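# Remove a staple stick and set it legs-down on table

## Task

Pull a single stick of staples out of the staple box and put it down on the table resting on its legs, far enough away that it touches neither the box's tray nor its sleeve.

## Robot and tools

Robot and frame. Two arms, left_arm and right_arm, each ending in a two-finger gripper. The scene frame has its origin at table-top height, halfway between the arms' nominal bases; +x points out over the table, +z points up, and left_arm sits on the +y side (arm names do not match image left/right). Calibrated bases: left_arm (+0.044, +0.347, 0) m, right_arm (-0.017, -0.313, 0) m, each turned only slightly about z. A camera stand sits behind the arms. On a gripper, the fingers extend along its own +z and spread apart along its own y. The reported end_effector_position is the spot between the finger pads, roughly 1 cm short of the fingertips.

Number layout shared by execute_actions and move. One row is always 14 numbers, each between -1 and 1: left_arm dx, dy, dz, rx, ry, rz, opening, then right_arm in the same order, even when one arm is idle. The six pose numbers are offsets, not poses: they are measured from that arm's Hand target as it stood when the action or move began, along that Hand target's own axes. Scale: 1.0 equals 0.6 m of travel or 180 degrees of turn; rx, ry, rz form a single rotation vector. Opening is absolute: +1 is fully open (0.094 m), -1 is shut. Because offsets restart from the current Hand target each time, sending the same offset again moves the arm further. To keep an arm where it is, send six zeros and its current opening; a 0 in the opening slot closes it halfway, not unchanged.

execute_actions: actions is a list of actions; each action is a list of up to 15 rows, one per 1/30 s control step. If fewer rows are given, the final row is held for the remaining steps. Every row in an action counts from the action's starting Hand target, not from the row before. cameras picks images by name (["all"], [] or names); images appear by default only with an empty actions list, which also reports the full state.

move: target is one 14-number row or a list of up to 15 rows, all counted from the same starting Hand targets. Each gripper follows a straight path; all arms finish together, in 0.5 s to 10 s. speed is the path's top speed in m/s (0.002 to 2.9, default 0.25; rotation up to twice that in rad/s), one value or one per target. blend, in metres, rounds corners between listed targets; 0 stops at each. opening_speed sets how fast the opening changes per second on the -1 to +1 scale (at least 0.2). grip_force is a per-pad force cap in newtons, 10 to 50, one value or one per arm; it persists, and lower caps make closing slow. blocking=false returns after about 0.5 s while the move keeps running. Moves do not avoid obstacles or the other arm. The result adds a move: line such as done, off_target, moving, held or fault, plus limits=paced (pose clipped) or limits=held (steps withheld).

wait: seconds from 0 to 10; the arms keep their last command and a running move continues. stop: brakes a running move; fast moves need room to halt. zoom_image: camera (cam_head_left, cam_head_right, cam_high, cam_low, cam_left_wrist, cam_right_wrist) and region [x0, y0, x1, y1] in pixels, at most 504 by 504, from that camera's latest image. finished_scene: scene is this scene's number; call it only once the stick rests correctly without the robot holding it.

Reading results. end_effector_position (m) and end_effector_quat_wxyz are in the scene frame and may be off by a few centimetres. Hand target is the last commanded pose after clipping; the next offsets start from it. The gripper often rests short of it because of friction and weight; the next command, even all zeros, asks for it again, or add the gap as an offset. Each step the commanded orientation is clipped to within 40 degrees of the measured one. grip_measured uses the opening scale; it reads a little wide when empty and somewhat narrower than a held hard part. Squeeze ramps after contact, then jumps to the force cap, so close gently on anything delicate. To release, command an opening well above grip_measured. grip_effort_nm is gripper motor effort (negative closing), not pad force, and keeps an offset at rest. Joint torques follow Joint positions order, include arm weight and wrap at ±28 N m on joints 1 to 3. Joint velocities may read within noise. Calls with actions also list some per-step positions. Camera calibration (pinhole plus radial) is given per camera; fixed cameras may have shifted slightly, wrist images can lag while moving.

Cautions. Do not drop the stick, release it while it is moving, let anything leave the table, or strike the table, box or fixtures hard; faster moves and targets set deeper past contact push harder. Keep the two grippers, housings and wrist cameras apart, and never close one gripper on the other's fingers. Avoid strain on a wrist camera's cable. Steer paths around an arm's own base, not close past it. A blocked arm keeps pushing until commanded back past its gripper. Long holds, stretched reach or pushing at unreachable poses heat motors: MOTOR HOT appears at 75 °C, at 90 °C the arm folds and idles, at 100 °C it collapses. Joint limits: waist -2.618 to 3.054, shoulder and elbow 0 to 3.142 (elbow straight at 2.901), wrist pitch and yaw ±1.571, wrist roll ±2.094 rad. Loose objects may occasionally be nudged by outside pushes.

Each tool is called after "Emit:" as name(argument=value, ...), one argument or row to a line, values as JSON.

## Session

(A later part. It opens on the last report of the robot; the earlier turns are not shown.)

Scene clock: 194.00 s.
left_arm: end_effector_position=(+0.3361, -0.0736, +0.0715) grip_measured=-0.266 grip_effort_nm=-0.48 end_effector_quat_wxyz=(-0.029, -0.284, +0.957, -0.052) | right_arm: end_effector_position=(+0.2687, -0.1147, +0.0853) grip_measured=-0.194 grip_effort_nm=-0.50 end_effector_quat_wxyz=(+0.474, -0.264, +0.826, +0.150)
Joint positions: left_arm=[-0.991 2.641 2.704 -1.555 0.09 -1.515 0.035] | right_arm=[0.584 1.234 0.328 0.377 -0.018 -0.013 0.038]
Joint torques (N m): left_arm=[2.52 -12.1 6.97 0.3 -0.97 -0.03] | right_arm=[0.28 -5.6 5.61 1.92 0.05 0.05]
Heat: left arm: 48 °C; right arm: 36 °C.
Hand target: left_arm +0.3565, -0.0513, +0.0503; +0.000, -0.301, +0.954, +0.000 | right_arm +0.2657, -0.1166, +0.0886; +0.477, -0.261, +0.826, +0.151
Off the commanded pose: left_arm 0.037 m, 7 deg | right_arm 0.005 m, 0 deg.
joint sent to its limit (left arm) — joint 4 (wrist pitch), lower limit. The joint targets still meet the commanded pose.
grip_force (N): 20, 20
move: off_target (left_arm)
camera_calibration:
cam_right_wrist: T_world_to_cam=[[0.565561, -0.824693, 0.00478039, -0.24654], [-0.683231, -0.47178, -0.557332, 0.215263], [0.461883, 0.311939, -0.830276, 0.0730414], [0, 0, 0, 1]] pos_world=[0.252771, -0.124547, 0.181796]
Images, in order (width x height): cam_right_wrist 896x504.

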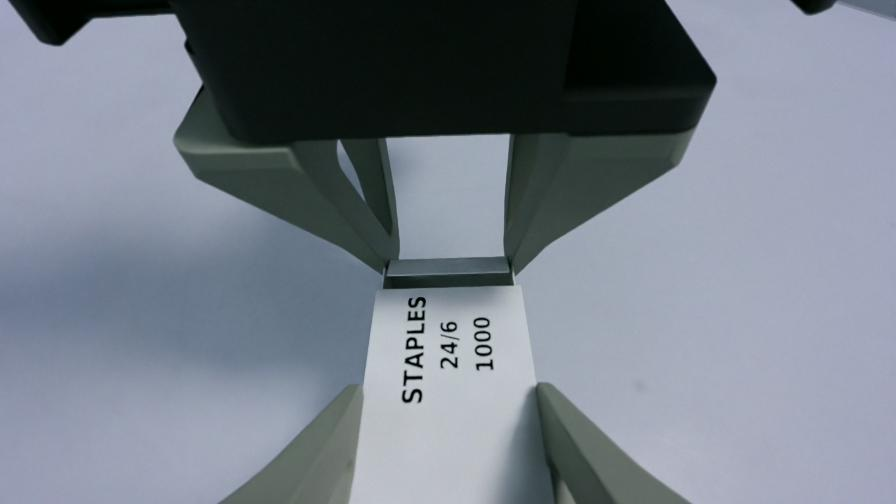

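Emit:
move(
  target=[0,0,0,0,0,0,-0.36,0.0333,0,-0.0577,0,0,0,-0.33],
  speed=0.06,
  cameras=["cam_right_wrist"],
)

Scene clock: 199.77 s.
left_arm: end_effector_position=(+0.3591, -0.0564, +0.0701) grip_measured=-0.358 grip_effort_nm=-0.10 end_effector_quat_wxyz=(+0.006, -0.301, +0.953, -0.039) | right_arm: end_effector_position=(+0.2344, -0.1380, +0.0884) grip_measured=-0.195 grip_effort_nm=-0.49 end_effector_quat_wxyz=(+0.478, -0.263, +0.825, +0.151)
Joint positions: left_arm=[-0.961 2.642 2.704 -1.555 0.015 -1.517 0.03] | right_arm=[0.584 0.953 0.215 0.217 -0.018 -0.013 0.038]
Joint torques (N m): left_arm=[-0.29 -11.78 7.2 0.28 -0.15 0] | right_arm=[-0.03 -2.4 6.65 1.93 0.01 0.03]
Heat: left arm: 49 °C; right arm: 36 °C.
Hand target: left_arm +0.3565, -0.0513, +0.0503; +0.000, -0.301, +0.954, +0.000 | right_arm +0.2330, -0.1396, +0.0886; +0.477, -0.261, +0.826, +0.151
Off the commanded pose: left_arm 0.021 m, 5 deg | right_arm 0.002 m, 0 deg.
joint sent to its limit (left arm) — joint 4 (wrist pitch), lower limit. The joint targets still meet the commanded pose.
grip_force (N): 20, 20
move: off_target (left_arm)
camera_calibration:
cam_right_wrist: T_world_to_cam=[[0.56526, -0.824897, 0.00506664, -0.246321], [-0.679616, -0.46917, -0.563916, 0.182588], [0.46755, 0.315316, -0.825817, 0.0974568], [0, 0, 0, 1]] pos_world=[0.217759, -0.148254, 0.184694]
Images, in order (width x height): cam_right_wrist 896x504.

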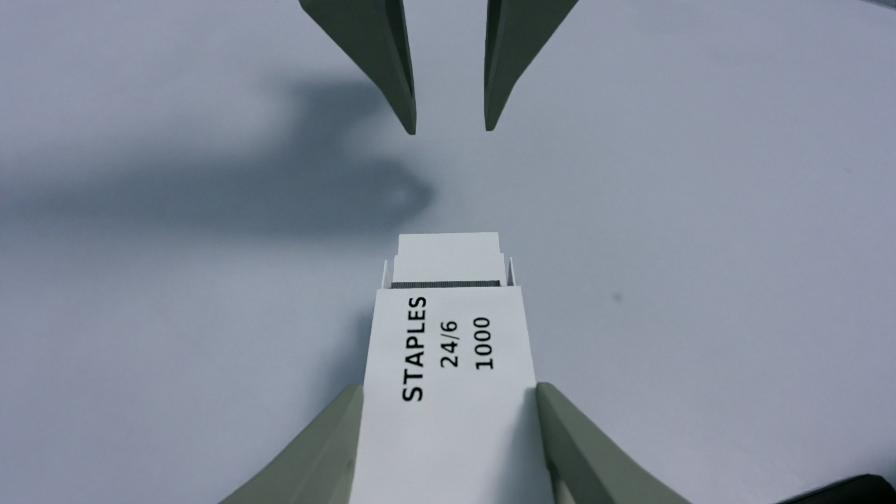

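Emit:
move(
  target=[
    [0.0192,0.4497,-0.1875,0,0,0.5,-0.3,-0.006,0,0.0104,0,0.189,0,-0.33],
    [0.0192,0.4497,-0.1875,0,0,0.5,-0.3,0.0477,0,0.0629,0,0.189,0,-0.33],
  ],
  speed=[0.25,0.06],
  cameras=["cam_right_wrist","cam_low"],
)

Emit:
zoom_image(
  camera="cam_low",
  region=[420, 180, 540, 280],
)

Scene clock: 282.53 s.
left_arm: end_effector_position=(+0.1962, +0.1537, +0.1609) grip_measured=-0.301 grip_effort_nm=0.07 end_effector_quat_wxyz=(+0.003, +0.462, +0.887, -0.004) | right_arm: end_effector_position=(+0.2446, -0.1317, +0.0531) grip_measured=-0.195 grip_effort_nm=-0.50 end_effector_quat_wxyz=(+0.209, -0.293, +0.930, +0.070)
Joint positions: left_arm=[-0.961 1.47 1.349 -1.441 0.005 0.056 0.033] | right_arm=[0.584 1.415 0.767 -0.48 -0.015 -0.013 0.038]
Joint torques (N m): left_arm=[0.75 -7.49 4.64 0.17 -0.05 0.1] | right_arm=[0.62 -2.5 4.82 1.94 0.07 0.01]
Heat: left arm: 57 °C; right arm: 35 °C.
Hand target: left_arm +0.1923, +0.1631, +0.1630; -0.001, +0.462, +0.887, +0.000 | right_arm +0.2480, -0.1290, +0.0450; +0.214, -0.293, +0.929, +0.068
Off the commanded pose: left_arm 0.010 m, 1 deg | right_arm 0.009 m, 1 deg.
grip_force (N): 20, 20
move: done
camera_calibration:
cam_right_wrist: T_world_to_cam=[[0.565657, -0.824633, 0.00356053, -0.24678], [-0.824633, -0.565628, 0.00666627, 0.165045], [-0.00348328, -0.00670695, -0.999971, 0.143561], [0, 0, 0, 1]] pos_world=[0.276195, -0.109186, 0.143335]
Images, in order (width x height): cam_low 896x504, cam_right_wrist 896x504.

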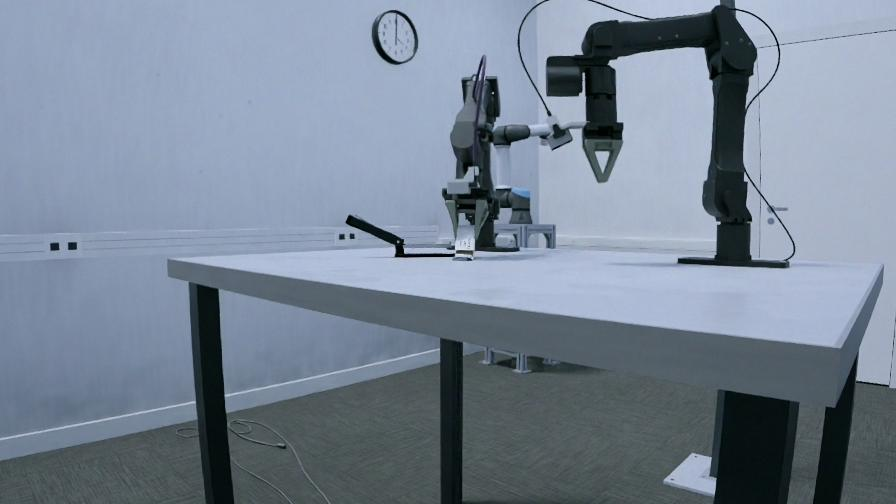

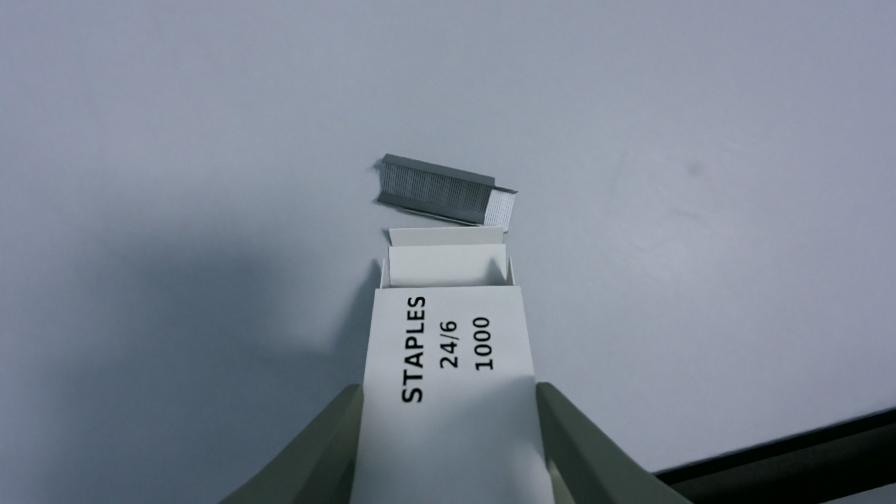

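Scaled by 4.200 from the camera's 896x504 image, which has a finer 1280x720 frame.

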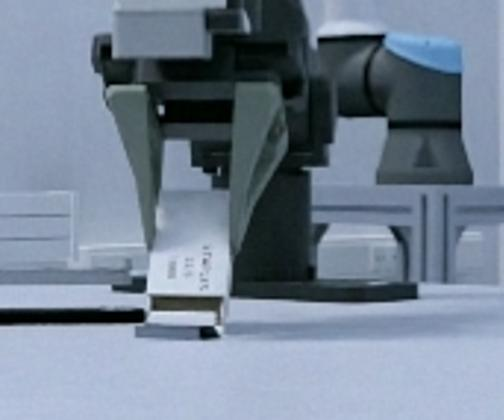

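Emit:
execute_actions(
  actions=[],
  cameras=["cam_right_wrist","cam_low"],
)

Emit:
zoom_image(
  camera="cam_right_wrist",
  region=[340, 120, 560, 320],
)

Emit:
zoom_image(
  camera="cam_low",
  region=[400, 180, 560, 280],
)

Scene clock: 298.40 s.
left_arm: end_effector_position=(+0.1961, +0.1538, +0.1609) grip_measured=-0.301 grip_effort_nm=0.07 end_effector_quat_wxyz=(+0.003, +0.462, +0.887, -0.004) | right_arm: end_effector_position=(+0.2446, -0.1317, +0.0531) grip_measured=-0.195 grip_effort_nm=-0.50 end_effector_quat_wxyz=(+0.209, -0.293, +0.930, +0.070)
Joint positions: left_arm=[-0.961 1.47 1.349 -1.441 0.005 0.056 0.033] | right_arm=[0.584 1.415 0.767 -0.48 -0.015 -0.013 0.038]
Joint velocities: within noise
Joint torques (N m): left_arm=[0.69 -7.61 4.52 0.19 -0.02 0.08] | right_arm=[0.65 -2.5 4.92 1.92 0.09 0.02]
Heat: left arm: 52 °C; right arm: 34 °C.
Hand target: left_arm +0.1923, +0.1631, +0.1630; -0.001, +0.462, +0.887, +0.000 | right_arm +0.2480, -0.1290, +0.0450; +0.214, -0.293, +0.929, +0.068
Tool commands: left_gripper/opening=-0.3 right_gripper/opening=-0.33
Off the commanded pose: left_arm 0.010 m, 1 deg | right_arm 0.009 m, 1 deg.
grip_force (N): 20, 20
camera_calibration:
cam_right_wrist: T_world_to_cam=[[0.565657, -0.824633, 0.00356053, -0.24678], [-0.824633, -0.565628, 0.00666627, 0.165045], [-0.00348328, -0.00670695, -0.999971, 0.143561], [0, 0, 0, 1]] pos_world=[0.276195, -0.109186, 0.143335]
Images, in order (width x height): cam_low 896x504, cam_right_wrist 896x504.

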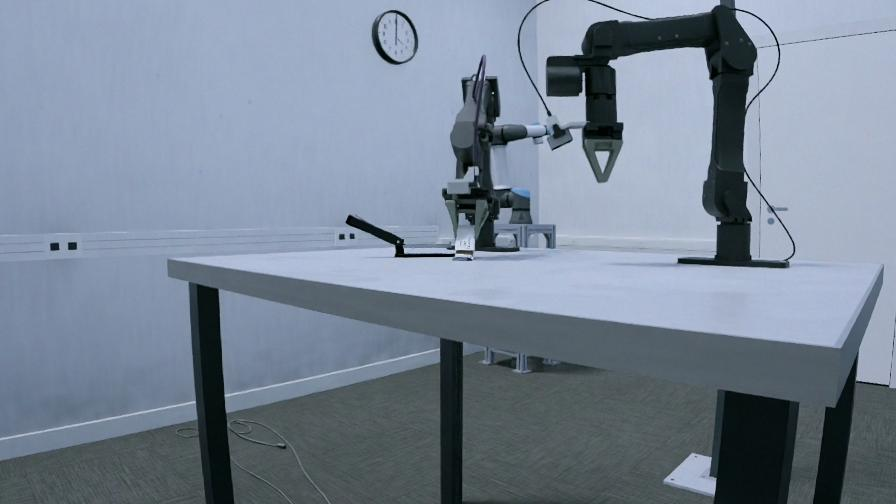

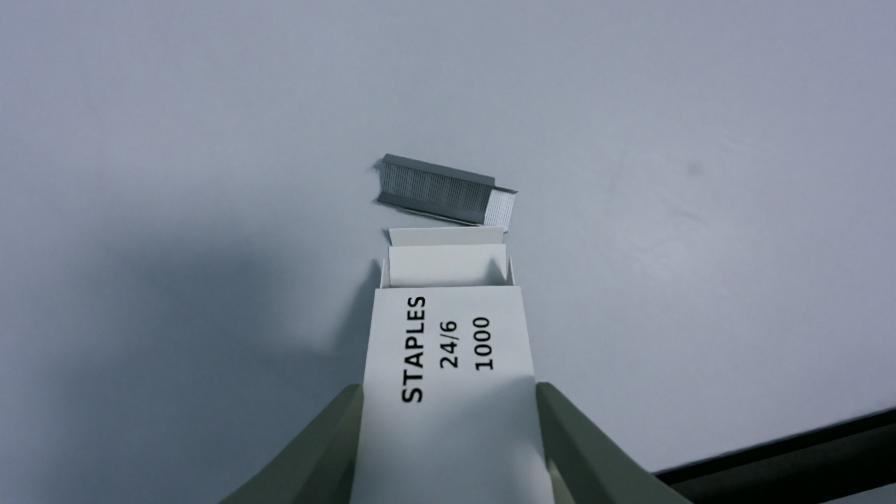

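Scaled by 2.291 from the camera's 896x504 image, which has a finer 1280x720 frame.

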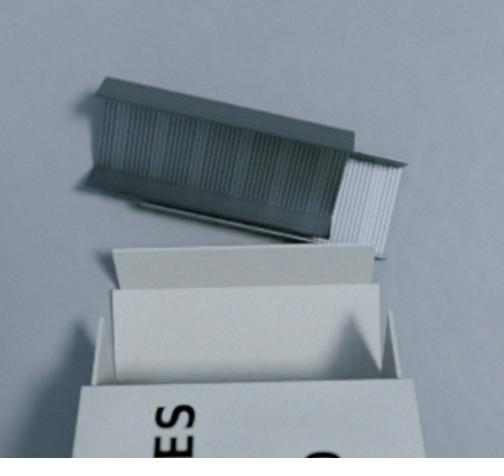

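Scaled by 3.150 from the camera's 896x504 image, which has a finer 1280x720 frame.

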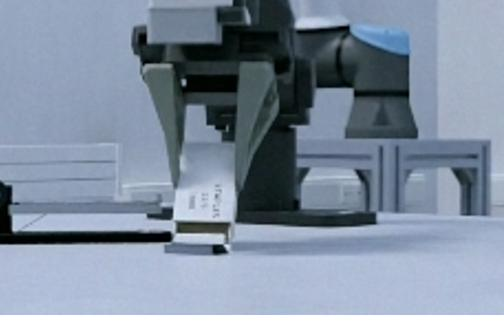

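Emit:
move(
  target=[
    [0,0,0,0,0,0,-0.3,-0.017,0,-0.09,0,-0.2,0,-0.33],
    [0,0,0,0,0,0,-0.3,-0.0284,0,-0.1345,0,-0.39,0,-0.33],
  ],
  blend=[0.03,0],
  speed=0.2,
  cameras=["cam_right_wrist","cam_low","cam_high"],
)

Emit:
zoom_image(
  camera="cam_low",
  region=[380, 150, 560, 280],
)

Emit:
zoom_image(
  camera="cam_right_wrist",
  region=[340, 220, 560, 480],
)

Scene clock: 393.53 s.
left_arm: end_effector_position=(+0.1961, +0.1538, +0.1609) grip_measured=-0.301 grip_effort_nm=0.07 end_effector_quat_wxyz=(+0.003, +0.462, +0.887, -0.004) | right_arm: end_effector_position=(+0.2320, -0.1402, +0.1161) grip_measured=-0.195 grip_effort_nm=-0.50 end_effector_quat_wxyz=(+0.599, -0.237, +0.742, +0.186)
Joint positions: left_arm=[-0.961 1.47 1.349 -1.441 0.005 0.056 0.033] | right_arm=[0.584 0.946 0.002 0.73 -0.015 -0.011 0.038]
Joint torques (N m): left_arm=[0.61 -7.61 4.59 0.18 -0.04 0.08] | right_arm=[-0.36 -1.58 5.78 2.67 -0.07 0.06]
Heat: left arm: 45 °C; right arm: 35 °C.
Hand target: left_arm +0.1923, +0.1631, +0.1630; -0.001, +0.462, +0.887, +0.000 | right_arm +0.2317, -0.1405, +0.1250; +0.710, -0.201, +0.637, +0.224
Off the commanded pose: left_arm 0.010 m, 1 deg | right_arm 0.009 m, 18 deg.
joint sent to its limit (right arm) — joint 3 (elbow), lower limit, where the elbow is as bent as it goes. The joint targets are off in orientation, not in position.
grip_force (N): 20, 20
move: off_target (right_arm)
camera_calibration:
cam_right_wrist: T_world_to_cam=[[0.561007, -0.82779, 0.00579875, -0.246461], [-0.507722, -0.349607, -0.787396, 0.198423], [0.653827, 0.438791, -0.61642, 0.0719825], [0, 0, 0, 1]] pos_world=[0.191946, -0.166233, 0.202038]
Images, in order (width x height): cam_high 896x504, cam_low 896x504, cam_right_wrist 896x504.

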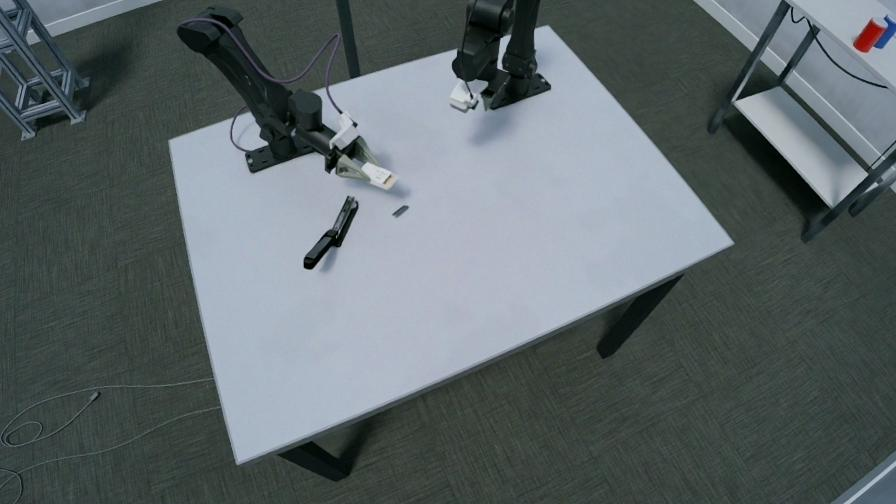

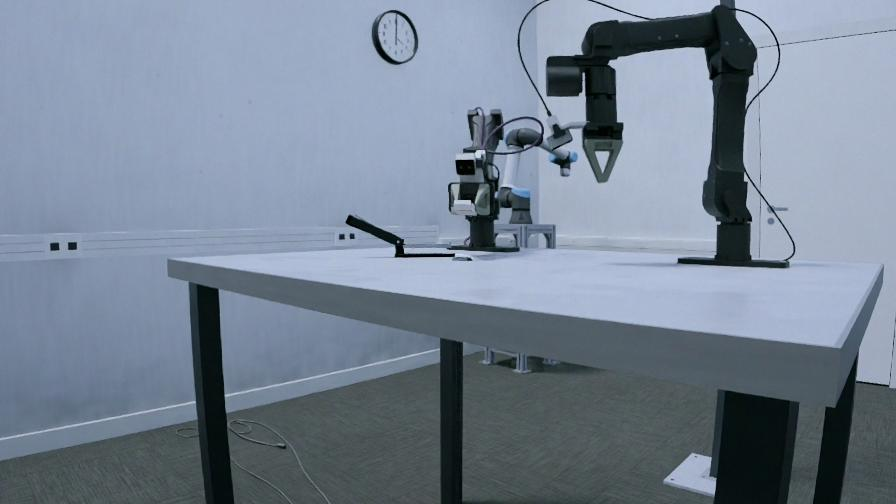

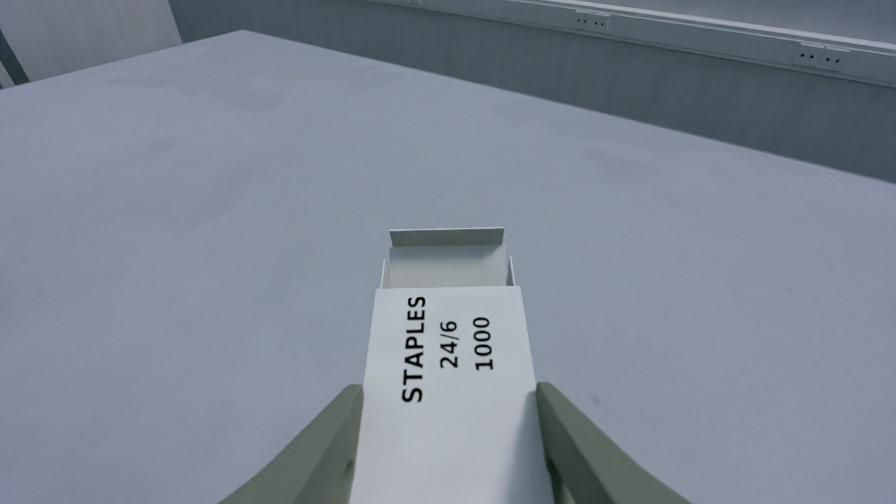

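Scaled by 2.800 from the camera's 896x504 image, which has a finer 1280x720 frame.

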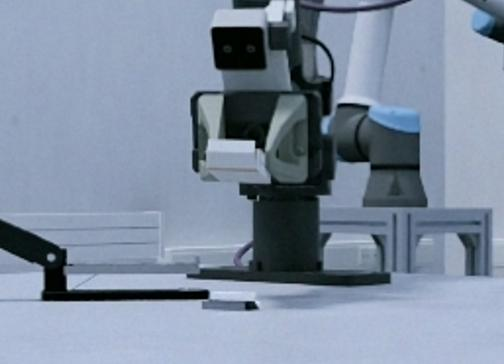

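Scaled by 1.938 from the camera's 896x504 image, which has a finer 1280x720 frame.

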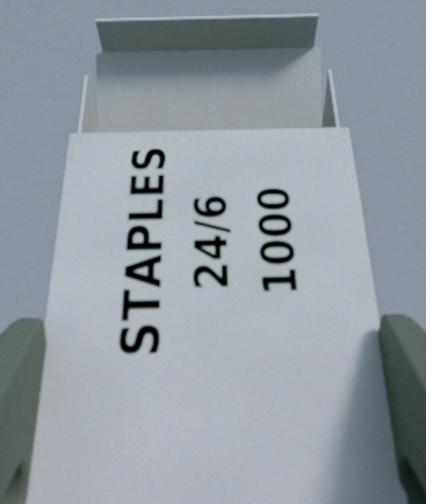

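Emit:
move(
  target=[0,0,0,0,0,0,-0.3,0.001,0.1435,0.0873,-0.0276,0,0.003,-0.33],
  speed=0.2,
  cameras=["cam_right_wrist","cam_low","cam_head_left"],
)

Emit:
zoom_image(
  camera="cam_low",
  region=[420, 150, 600, 280],
)

Scene clock: 404.13 s.
left_arm: end_effector_position=(+0.1961, +0.1538, +0.1609) grip_measured=-0.301 grip_effort_nm=0.07 end_effector_quat_wxyz=(+0.003, +0.462, +0.887, -0.004) | right_arm: end_effector_position=(+0.2221, -0.0455, +0.1048) grip_measured=-0.195 grip_effort_nm=-0.50 end_effector_quat_wxyz=(+0.629, -0.263, +0.698, +0.220)
Joint positions: left_arm=[-0.961 1.47 1.349 -1.441 0.005 0.056 0.033] | right_arm=[0.967 1.718 0.124 1.476 0.28 0.009 0.038]
Joint torques (N m): left_arm=[0.61 -7.73 4.55 0.18 -0.03 0.09] | right_arm=[0.62 -3.66 4.67 3.34 0.08 -0.05]
Heat: left arm: 45 °C; right arm: 36 °C.
Hand target: left_arm +0.1923, +0.1631, +0.1630; -0.001, +0.462, +0.887, +0.000 | right_arm +0.2249, -0.0401, +0.1301; +0.699, -0.228, +0.628, +0.255
Off the commanded pose: left_arm 0.010 m, 1 deg | right_arm 0.026 m, 13 deg.
joint sent to its limit (right arm) — joint 4 (wrist pitch), upper limit. The joint targets are off in orientation, not in position.
grip_force (N): 20, 20
move: off_target (right_arm)
camera_calibration:
cam_right_wrist: T_world_to_cam=[[0.631406, -0.775207, 0.0195064, -0.177201], [-0.403303, -0.349767, -0.845583, 0.200515], [0.662324, 0.526039, -0.533488, 0.0233132], [0, 0, 0, 1]] pos_world=[0.177313, -0.0794979, 0.185446]
Images, in order (width x height): cam_head_left 896x504, cam_low 896x504, cam_right_wrist 896x504.

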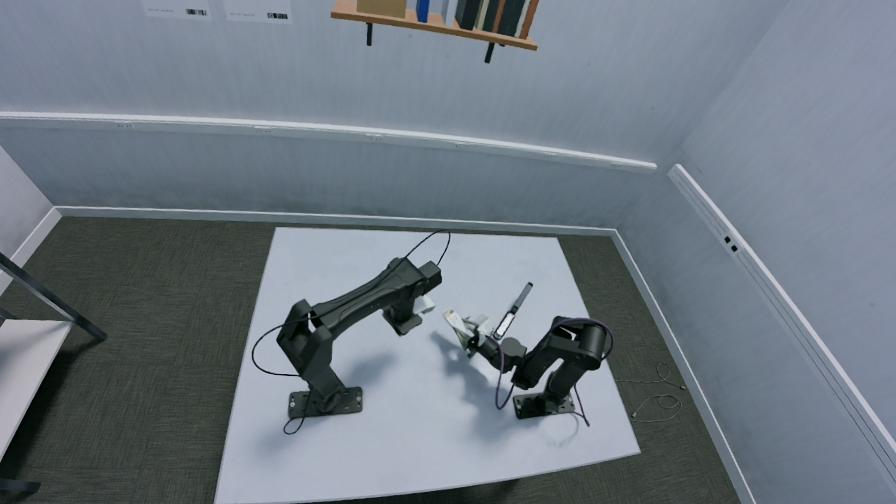

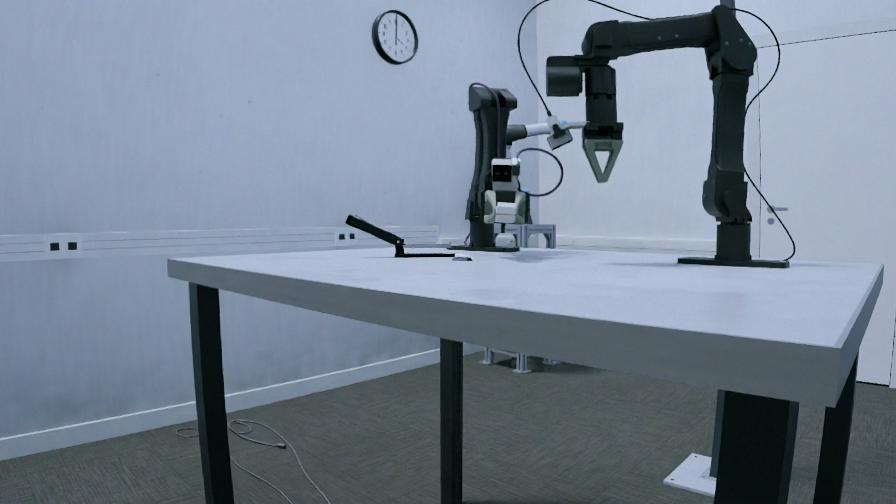

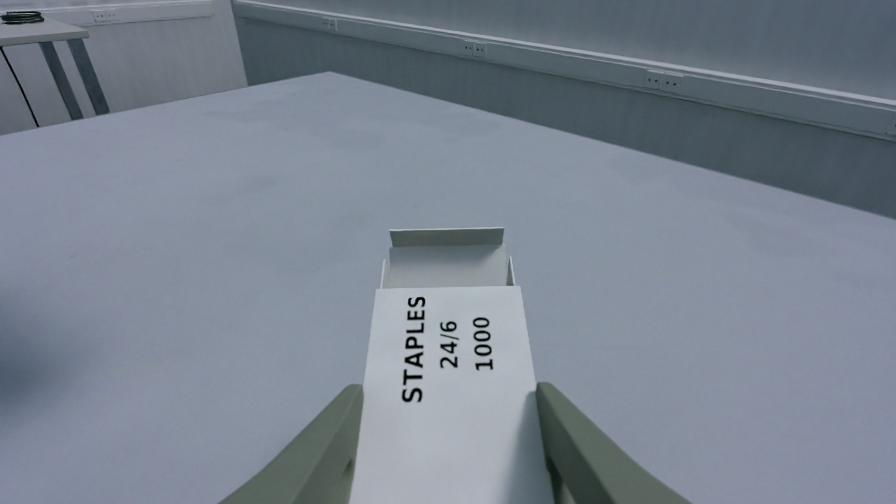

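Scaled by 2.800 from the camera's 896x504 image, which has a finer 1280x720 frame.

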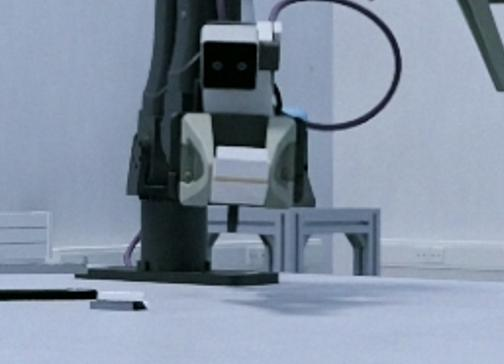

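Emit:
move(
  target=[0,0,0,0,0,0,-0.3,0.109,0.001,0.0,0,0.2167,0,-0.33],
  speed=0.2,
  cameras=["cam_right_wrist","cam_low"],
)

Emit:
zoom_image(
  camera="cam_low",
  region=[420, 150, 600, 280],
)

Scene clock: 414.83 s.
left_arm: end_effector_position=(+0.1961, +0.1538, +0.1609) grip_measured=-0.301 grip_effort_nm=0.08 end_effector_quat_wxyz=(+0.003, +0.462, +0.887, -0.004) | right_arm: end_effector_position=(+0.2257, -0.0411, +0.0553) grip_measured=-0.195 grip_effort_nm=-0.50 end_effector_quat_wxyz=(+0.445, -0.306, +0.827, +0.154)
Joint positions: left_arm=[-0.961 1.47 1.349 -1.441 0.005 0.056 0.033] | right_arm=[0.933 1.45 0.387 0.458 0.213 0.123 0.038]
Joint torques (N m): left_arm=[0.72 -7.71 4.56 0.21 -0.03 0.04] | right_arm=[-0.49 -4.92 8.05 1.85 -0.08 0.07]
Heat: left arm: 45 °C; right arm: 39 °C.
Hand target: left_arm +0.1923, +0.1631, +0.1630; -0.001, +0.462, +0.887, +0.000 | right_arm +0.2298, -0.0352, +0.0650; +0.449, -0.301, +0.825, +0.164
Off the commanded pose: left_arm 0.010 m, 1 deg | right_arm 0.012 m, 1 deg.
grip_force (N): 20, 20
move: off_target (right_arm)
camera_calibration:
cam_right_wrist: T_world_to_cam=[[0.631717, -0.774883, 0.022156, -0.175214], [-0.661296, -0.553589, -0.506188, 0.192748], [0.404502, 0.305116, -0.862138, 0.0594428], [0, 0, 0, 1]] pos_world=[0.214104, -0.0472045, 0.152697]
Images, in order (width x height): cam_low 896x504, cam_right_wrist 896x504.

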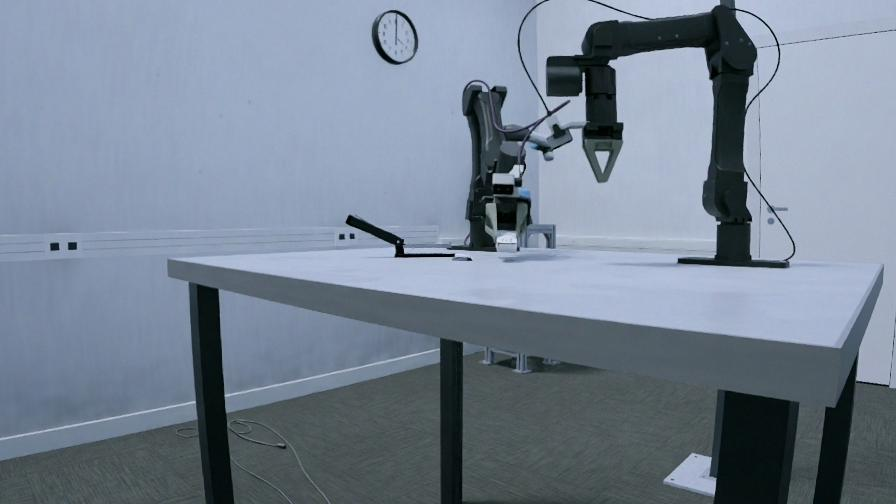

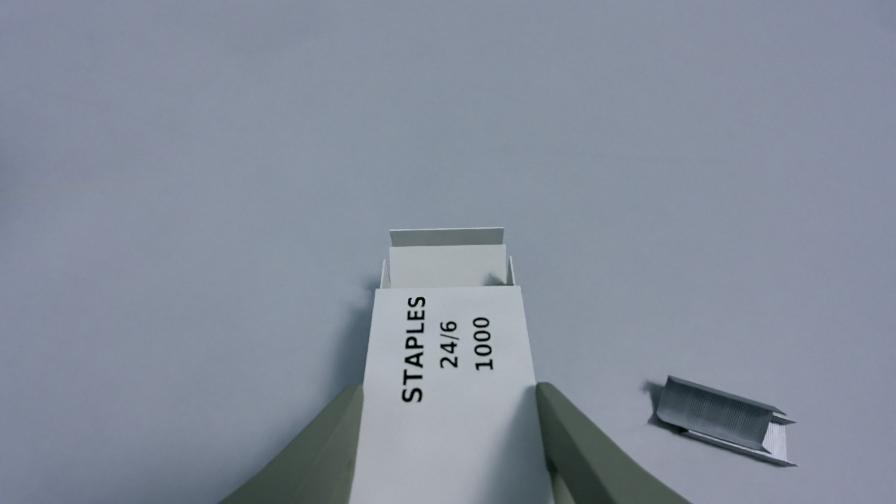

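Scaled by 2.800 from the camera's 896x504 image, which has a finer 1280x720 frame.

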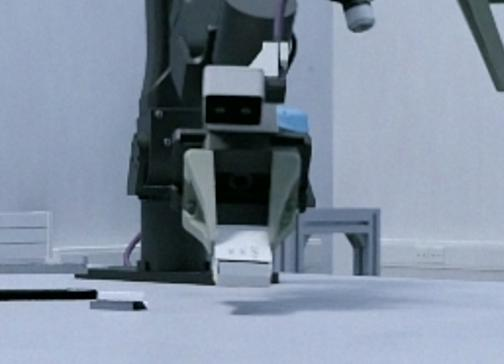

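Emit:
zoom_image(
  camera="cam_right_wrist",
  region=[620, 350, 840, 490],
)

Scaled by 2.291 from the camera's 896x504 image, which has a finer 1280x720 frame.

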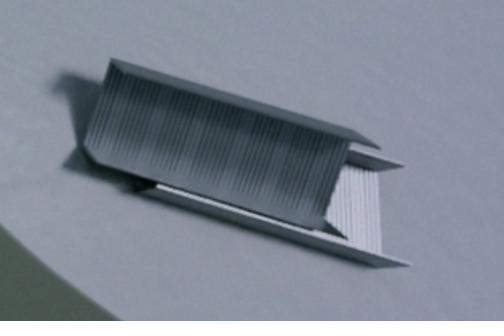

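Emit:
move(
  target=[0,0,0,0,0,0,-0.3,0.0308,0,0.02,0,0,0,-0.33],
  speed=0.06,
  cameras=["cam_low"],
)

Emit:
zoom_image(
  camera="cam_low",
  region=[440, 190, 580, 290],
)

Scene clock: 422.80 s.
left_arm: end_effector_position=(+0.1961, +0.1538, +0.1609) grip_measured=-0.301 grip_effort_nm=0.07 end_effector_quat_wxyz=(+0.003, +0.462, +0.887, -0.004) | right_arm: end_effector_position=(+0.2273, -0.0389, +0.0381) grip_measured=-0.195 grip_effort_nm=-0.50 end_effector_quat_wxyz=(+0.439, -0.308, +0.831, +0.150)
Joint positions: left_arm=[-0.961 1.47 1.349 -1.441 0.005 0.056 0.033] | right_arm=[0.933 1.54 0.38 0.536 0.213 0.125 0.038]
Joint torques (N m): left_arm=[0.64 -7.68 4.68 0.21 -0.05 0.11] | right_arm=[-0.5 -3.99 4.92 2.52 -0.05 0.06]
Heat: left arm: 45 °C; right arm: 38 °C.
Hand target: left_arm +0.1923, +0.1631, +0.1630; -0.001, +0.462, +0.887, +0.000 | right_arm +0.2299, -0.0351, +0.0430; +0.449, -0.301, +0.825, +0.164
Off the commanded pose: left_arm 0.010 m, 1 deg | right_arm 0.007 m, 2 deg.
grip_force (N): 20, 20
move: done
Images, in order (width x height): cam_low 896x504.

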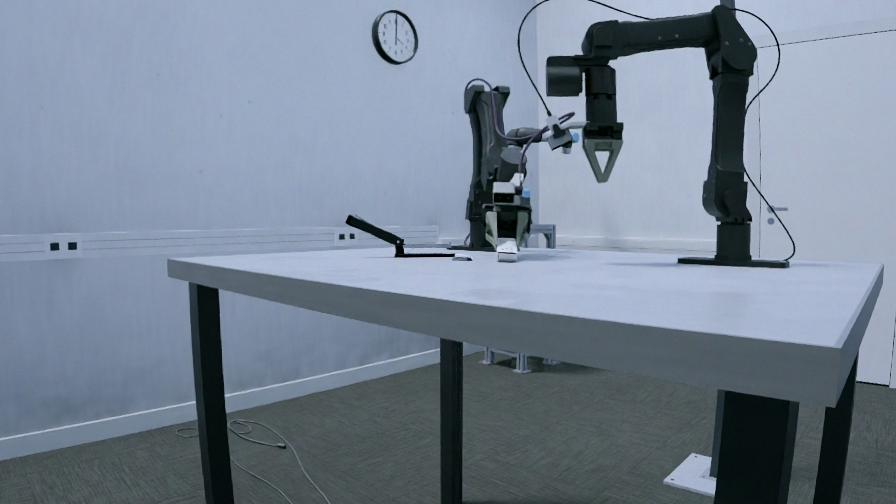

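Scaled by 3.600 from the camera's 896x504 image, which has a finer 1280x720 frame.

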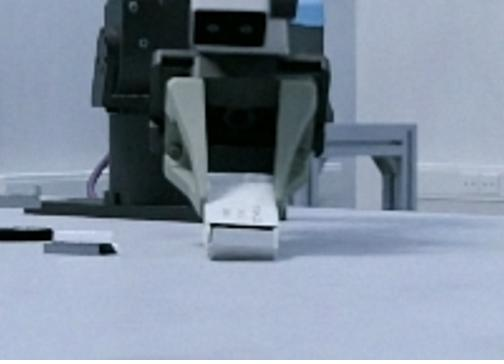

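Emit:
move(
  target=[0,0,0,0,0,0,-0.3,0.013,0,0.009,0,-0.024,0,-0.33],
  speed=0.05,
  cameras=["cam_low","cam_right_wrist"],
)

Emit:
zoom_image(
  camera="cam_low",
  region=[440, 190, 580, 290],
)

Scene clock: 429.13 s.
left_arm: end_effector_position=(+0.1961, +0.1538, +0.1609) grip_measured=-0.301 grip_effort_nm=0.07 end_effector_quat_wxyz=(+0.003, +0.462, +0.887, -0.004) | right_arm: end_effector_position=(+0.2300, -0.0352, +0.0330) grip_measured=-0.195 grip_effort_nm=-0.50 end_effector_quat_wxyz=(+0.475, -0.294, +0.811, +0.174)
Joint positions: left_arm=[-0.961 1.47 1.349 -1.441 0.005 0.056 0.033] | right_arm=[0.933 1.657 0.312 0.821 0.213 0.125 0.038]
Joint torques (N m): left_arm=[0.65 -7.68 4.63 0.21 0 0.11] | right_arm=[0.29 -4 4.03 2.4 0.09 -0.06]
Heat: left arm: 45 °C; right arm: 38 °C.
Hand target: left_arm +0.1923, +0.1631, +0.1630; -0.001, +0.462, +0.887, +0.000 | right_arm +0.2301, -0.0349, +0.0335; +0.480, -0.294, +0.808, +0.175
Off the commanded pose: left_arm 0.010 m, 1 deg | right_arm 0.001 m, 1 deg.
grip_force (N): 20, 20
move: done
camera_calibration:
cam_right_wrist: T_world_to_cam=[[0.63059, -0.776116, -0.000329037, -0.171906], [-0.636198, -0.516665, -0.572983, 0.185297], [0.444531, 0.361527, -0.819567, 0.0280373], [0, 0, 0, 1]] pos_world=[0.213824, -0.0478185, 0.129094]
Images, in order (width x height): cam_low 896x504, cam_right_wrist 896x504.

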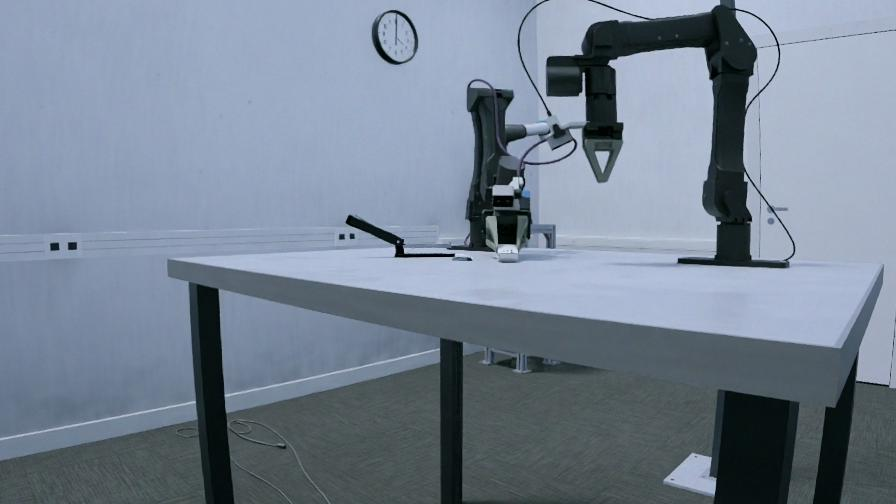

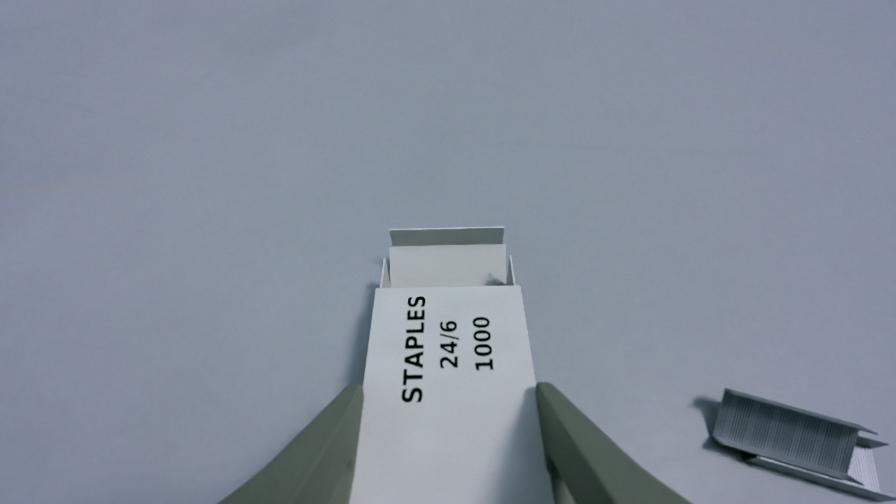

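Scaled by 3.600 from the camera's 896x504 image, which has a finer 1280x720 frame.

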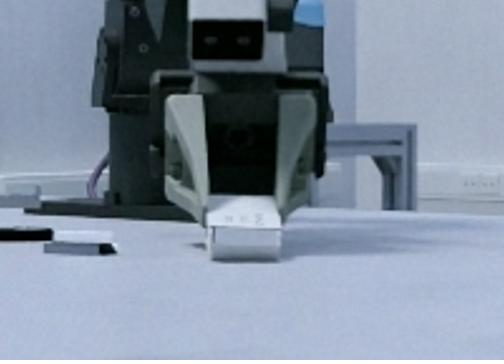

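Emit:
move(
  target=[-0.3,-0.0425,0.055,0,0,-0.528,0.28,0,0,0,0,0,0,-0.33],
  speed=0.25,
  cameras=["cam_left_wrist","cam_head_right","cam_low"],
)

Emit:
zoom_image(
  camera="cam_low",
  region=[420, 100, 640, 280],
)

Scene clock: 460.43 s.
left_arm: end_effector_position=(+0.2768, -0.0004, +0.1405) grip_measured=+0.278 grip_effort_nm=0.08 end_effector_quat_wxyz=(+0.003, -0.341, +0.940, -0.024) | right_arm: end_effector_position=(+0.2300, -0.0352, +0.0329) grip_measured=-0.195 grip_effort_nm=-0.50 end_effector_quat_wxyz=(+0.475, -0.294, +0.811, +0.174)
Joint positions: left_arm=[-1.038 2.122 2.071 -1.47 0.005 -1.677 0.06] | right_arm=[0.933 1.657 0.312 0.821 0.213 0.125 0.038]
Joint torques (N m): left_arm=[-0.4 -9.07 7.83 0.2 -0.01 -0.09] | right_arm=[0.23 -3.9 3.99 2.42 0.09 -0.05]
Heat: left arm: 44 °C; right arm: 38 °C.
Hand target: left_arm +0.2747, +0.0010, +0.1299; +0.000, -0.342, +0.940, +0.001 | right_arm +0.2301, -0.0350, +0.0334; +0.480, -0.294, +0.808, +0.175
Off the commanded pose: left_arm 0.011 m, 3 deg | right_arm 0.001 m, 1 deg.
grip_force (N): 20, 20
move: off_target (left_arm)
camera_calibration:
cam_left_wrist: T_world_to_cam=[[0.629249, -0.775387, 0.0531097, -0.182086], [-0.712763, -0.548481, 0.437193, 0.174011], [-0.309864, -0.312958, -0.897798, 0.302781], [0, 0, 0, 1]] pos_world=[0.332427, 0.0490125, 0.205431]
Images, in order (width x height): cam_head_right 896x504, cam_low 896x504, cam_left_wrist 896x504.

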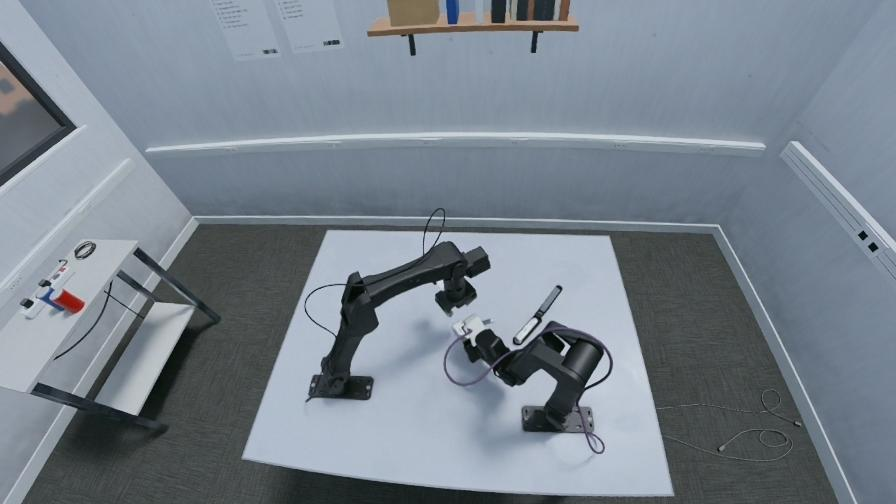

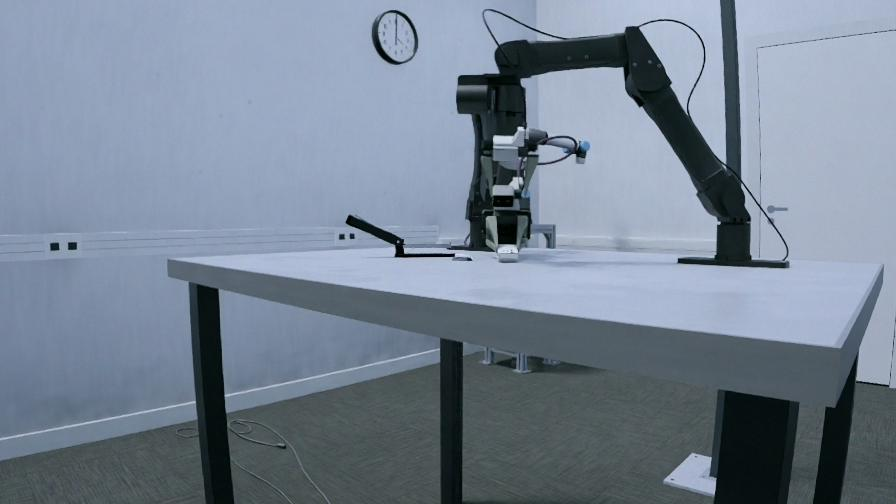

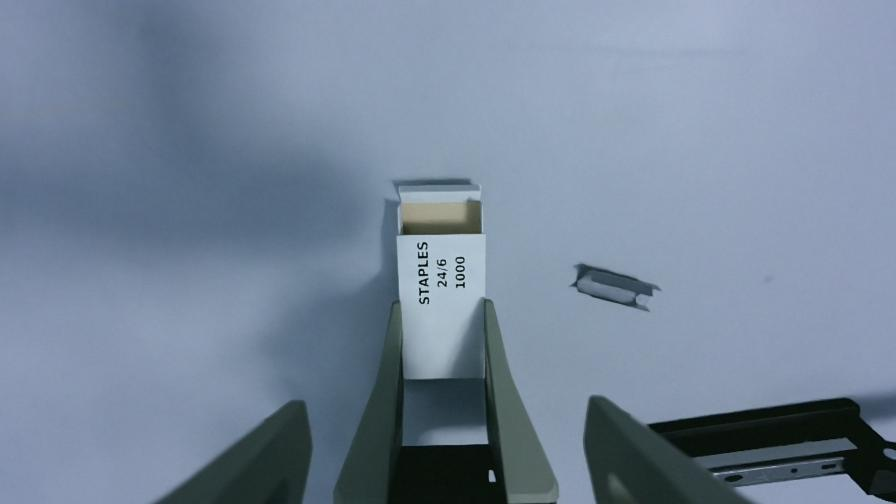

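Scaled by 2.291 from the camera's 896x504 image, which has a finer 1280x720 frame.

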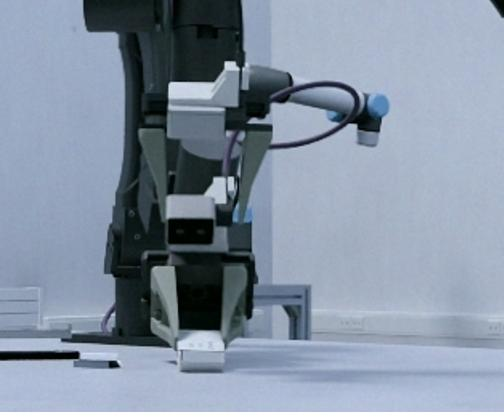

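Emit:
move(
  target=[-0.021,-0.0045,0.1333,0,0,0,0.28,0,0,0,0,0,0,-0.33],
  speed=0.15,
  cameras=["cam_left_wrist","cam_low"],
)

Emit:
zoom_image(
  camera="cam_low",
  region=[420, 100, 640, 280],
)

Emit:
zoom_image(
  camera="cam_left_wrist",
  region=[280, 180, 620, 480],
)

Scene clock: 486.00 s.
left_arm: end_effector_position=(+0.2840, +0.0054, +0.0667) grip_measured=+0.278 grip_effort_nm=0.08 end_effector_quat_wxyz=(+0.001, -0.343, +0.939, -0.014) | right_arm: end_effector_position=(+0.2300, -0.0352, +0.0329) grip_measured=-0.195 grip_effort_nm=-0.50 end_effector_quat_wxyz=(+0.475, -0.294, +0.811, +0.174)
Joint positions: left_arm=[-1.015 2.129 1.787 -1.202 0.005 -1.66 0.06] | right_arm=[0.933 1.657 0.312 0.821 0.213 0.125 0.038]
Joint torques (N m): left_arm=[0.32 -9.54 4.93 0.62 -0.05 0.09] | right_arm=[0.24 -3.97 3.97 2.43 0.09 -0.07]
Heat: left arm: 43 °C; right arm: 39 °C.
Hand target: left_arm +0.2859, +0.0070, +0.0500; +0.000, -0.342, +0.940, +0.000 | right_arm +0.2301, -0.0350, +0.0334; +0.480, -0.294, +0.808, +0.175
Off the commanded pose: left_arm 0.017 m, 2 deg | right_arm 0.001 m, 1 deg.
grip_force (N): 20, 20
move: off_target (left_arm)
camera_calibration:
cam_left_wrist: T_world_to_cam=[[0.633246, -0.773276, 0.0323032, -0.177899], [-0.70531, -0.559397, 0.435446, 0.212663], [-0.31865, -0.298528, -0.899635, 0.243189], [0, 0, 0, 1]] pos_world=[0.340139, 0.0539964, 0.131925]
Images, in order (width x height): cam_low 896x504, cam_left_wrist 896x504.

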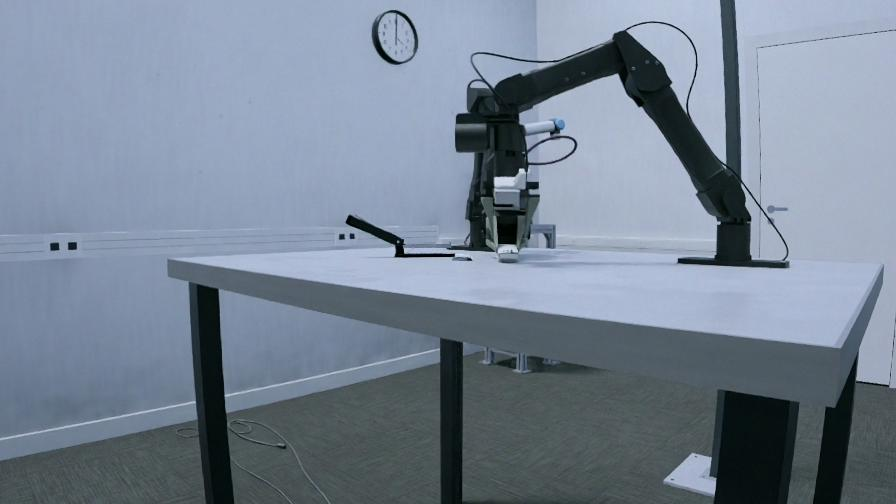

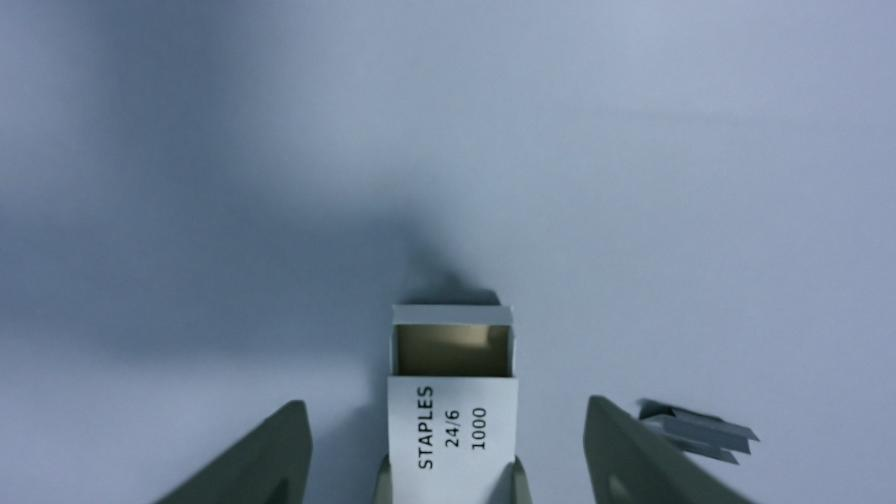

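Scaled by 2.291 from the camera's 896x504 image, which has a finer 1280x720 frame.

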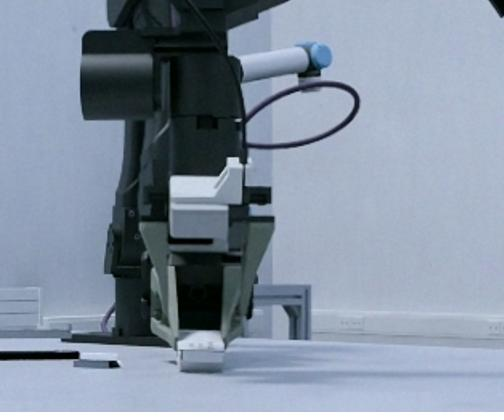

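Scaled by 1.482 from the camera's 896x504 image, which has a finer 1280x720 frame.

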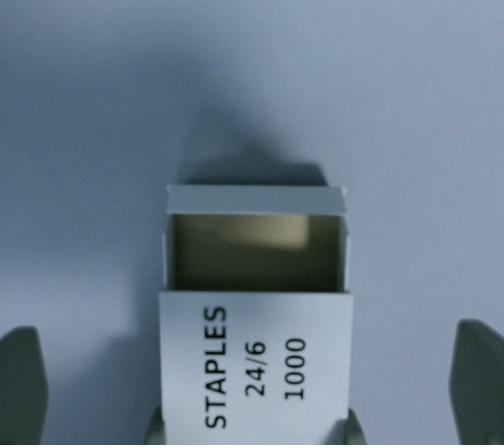

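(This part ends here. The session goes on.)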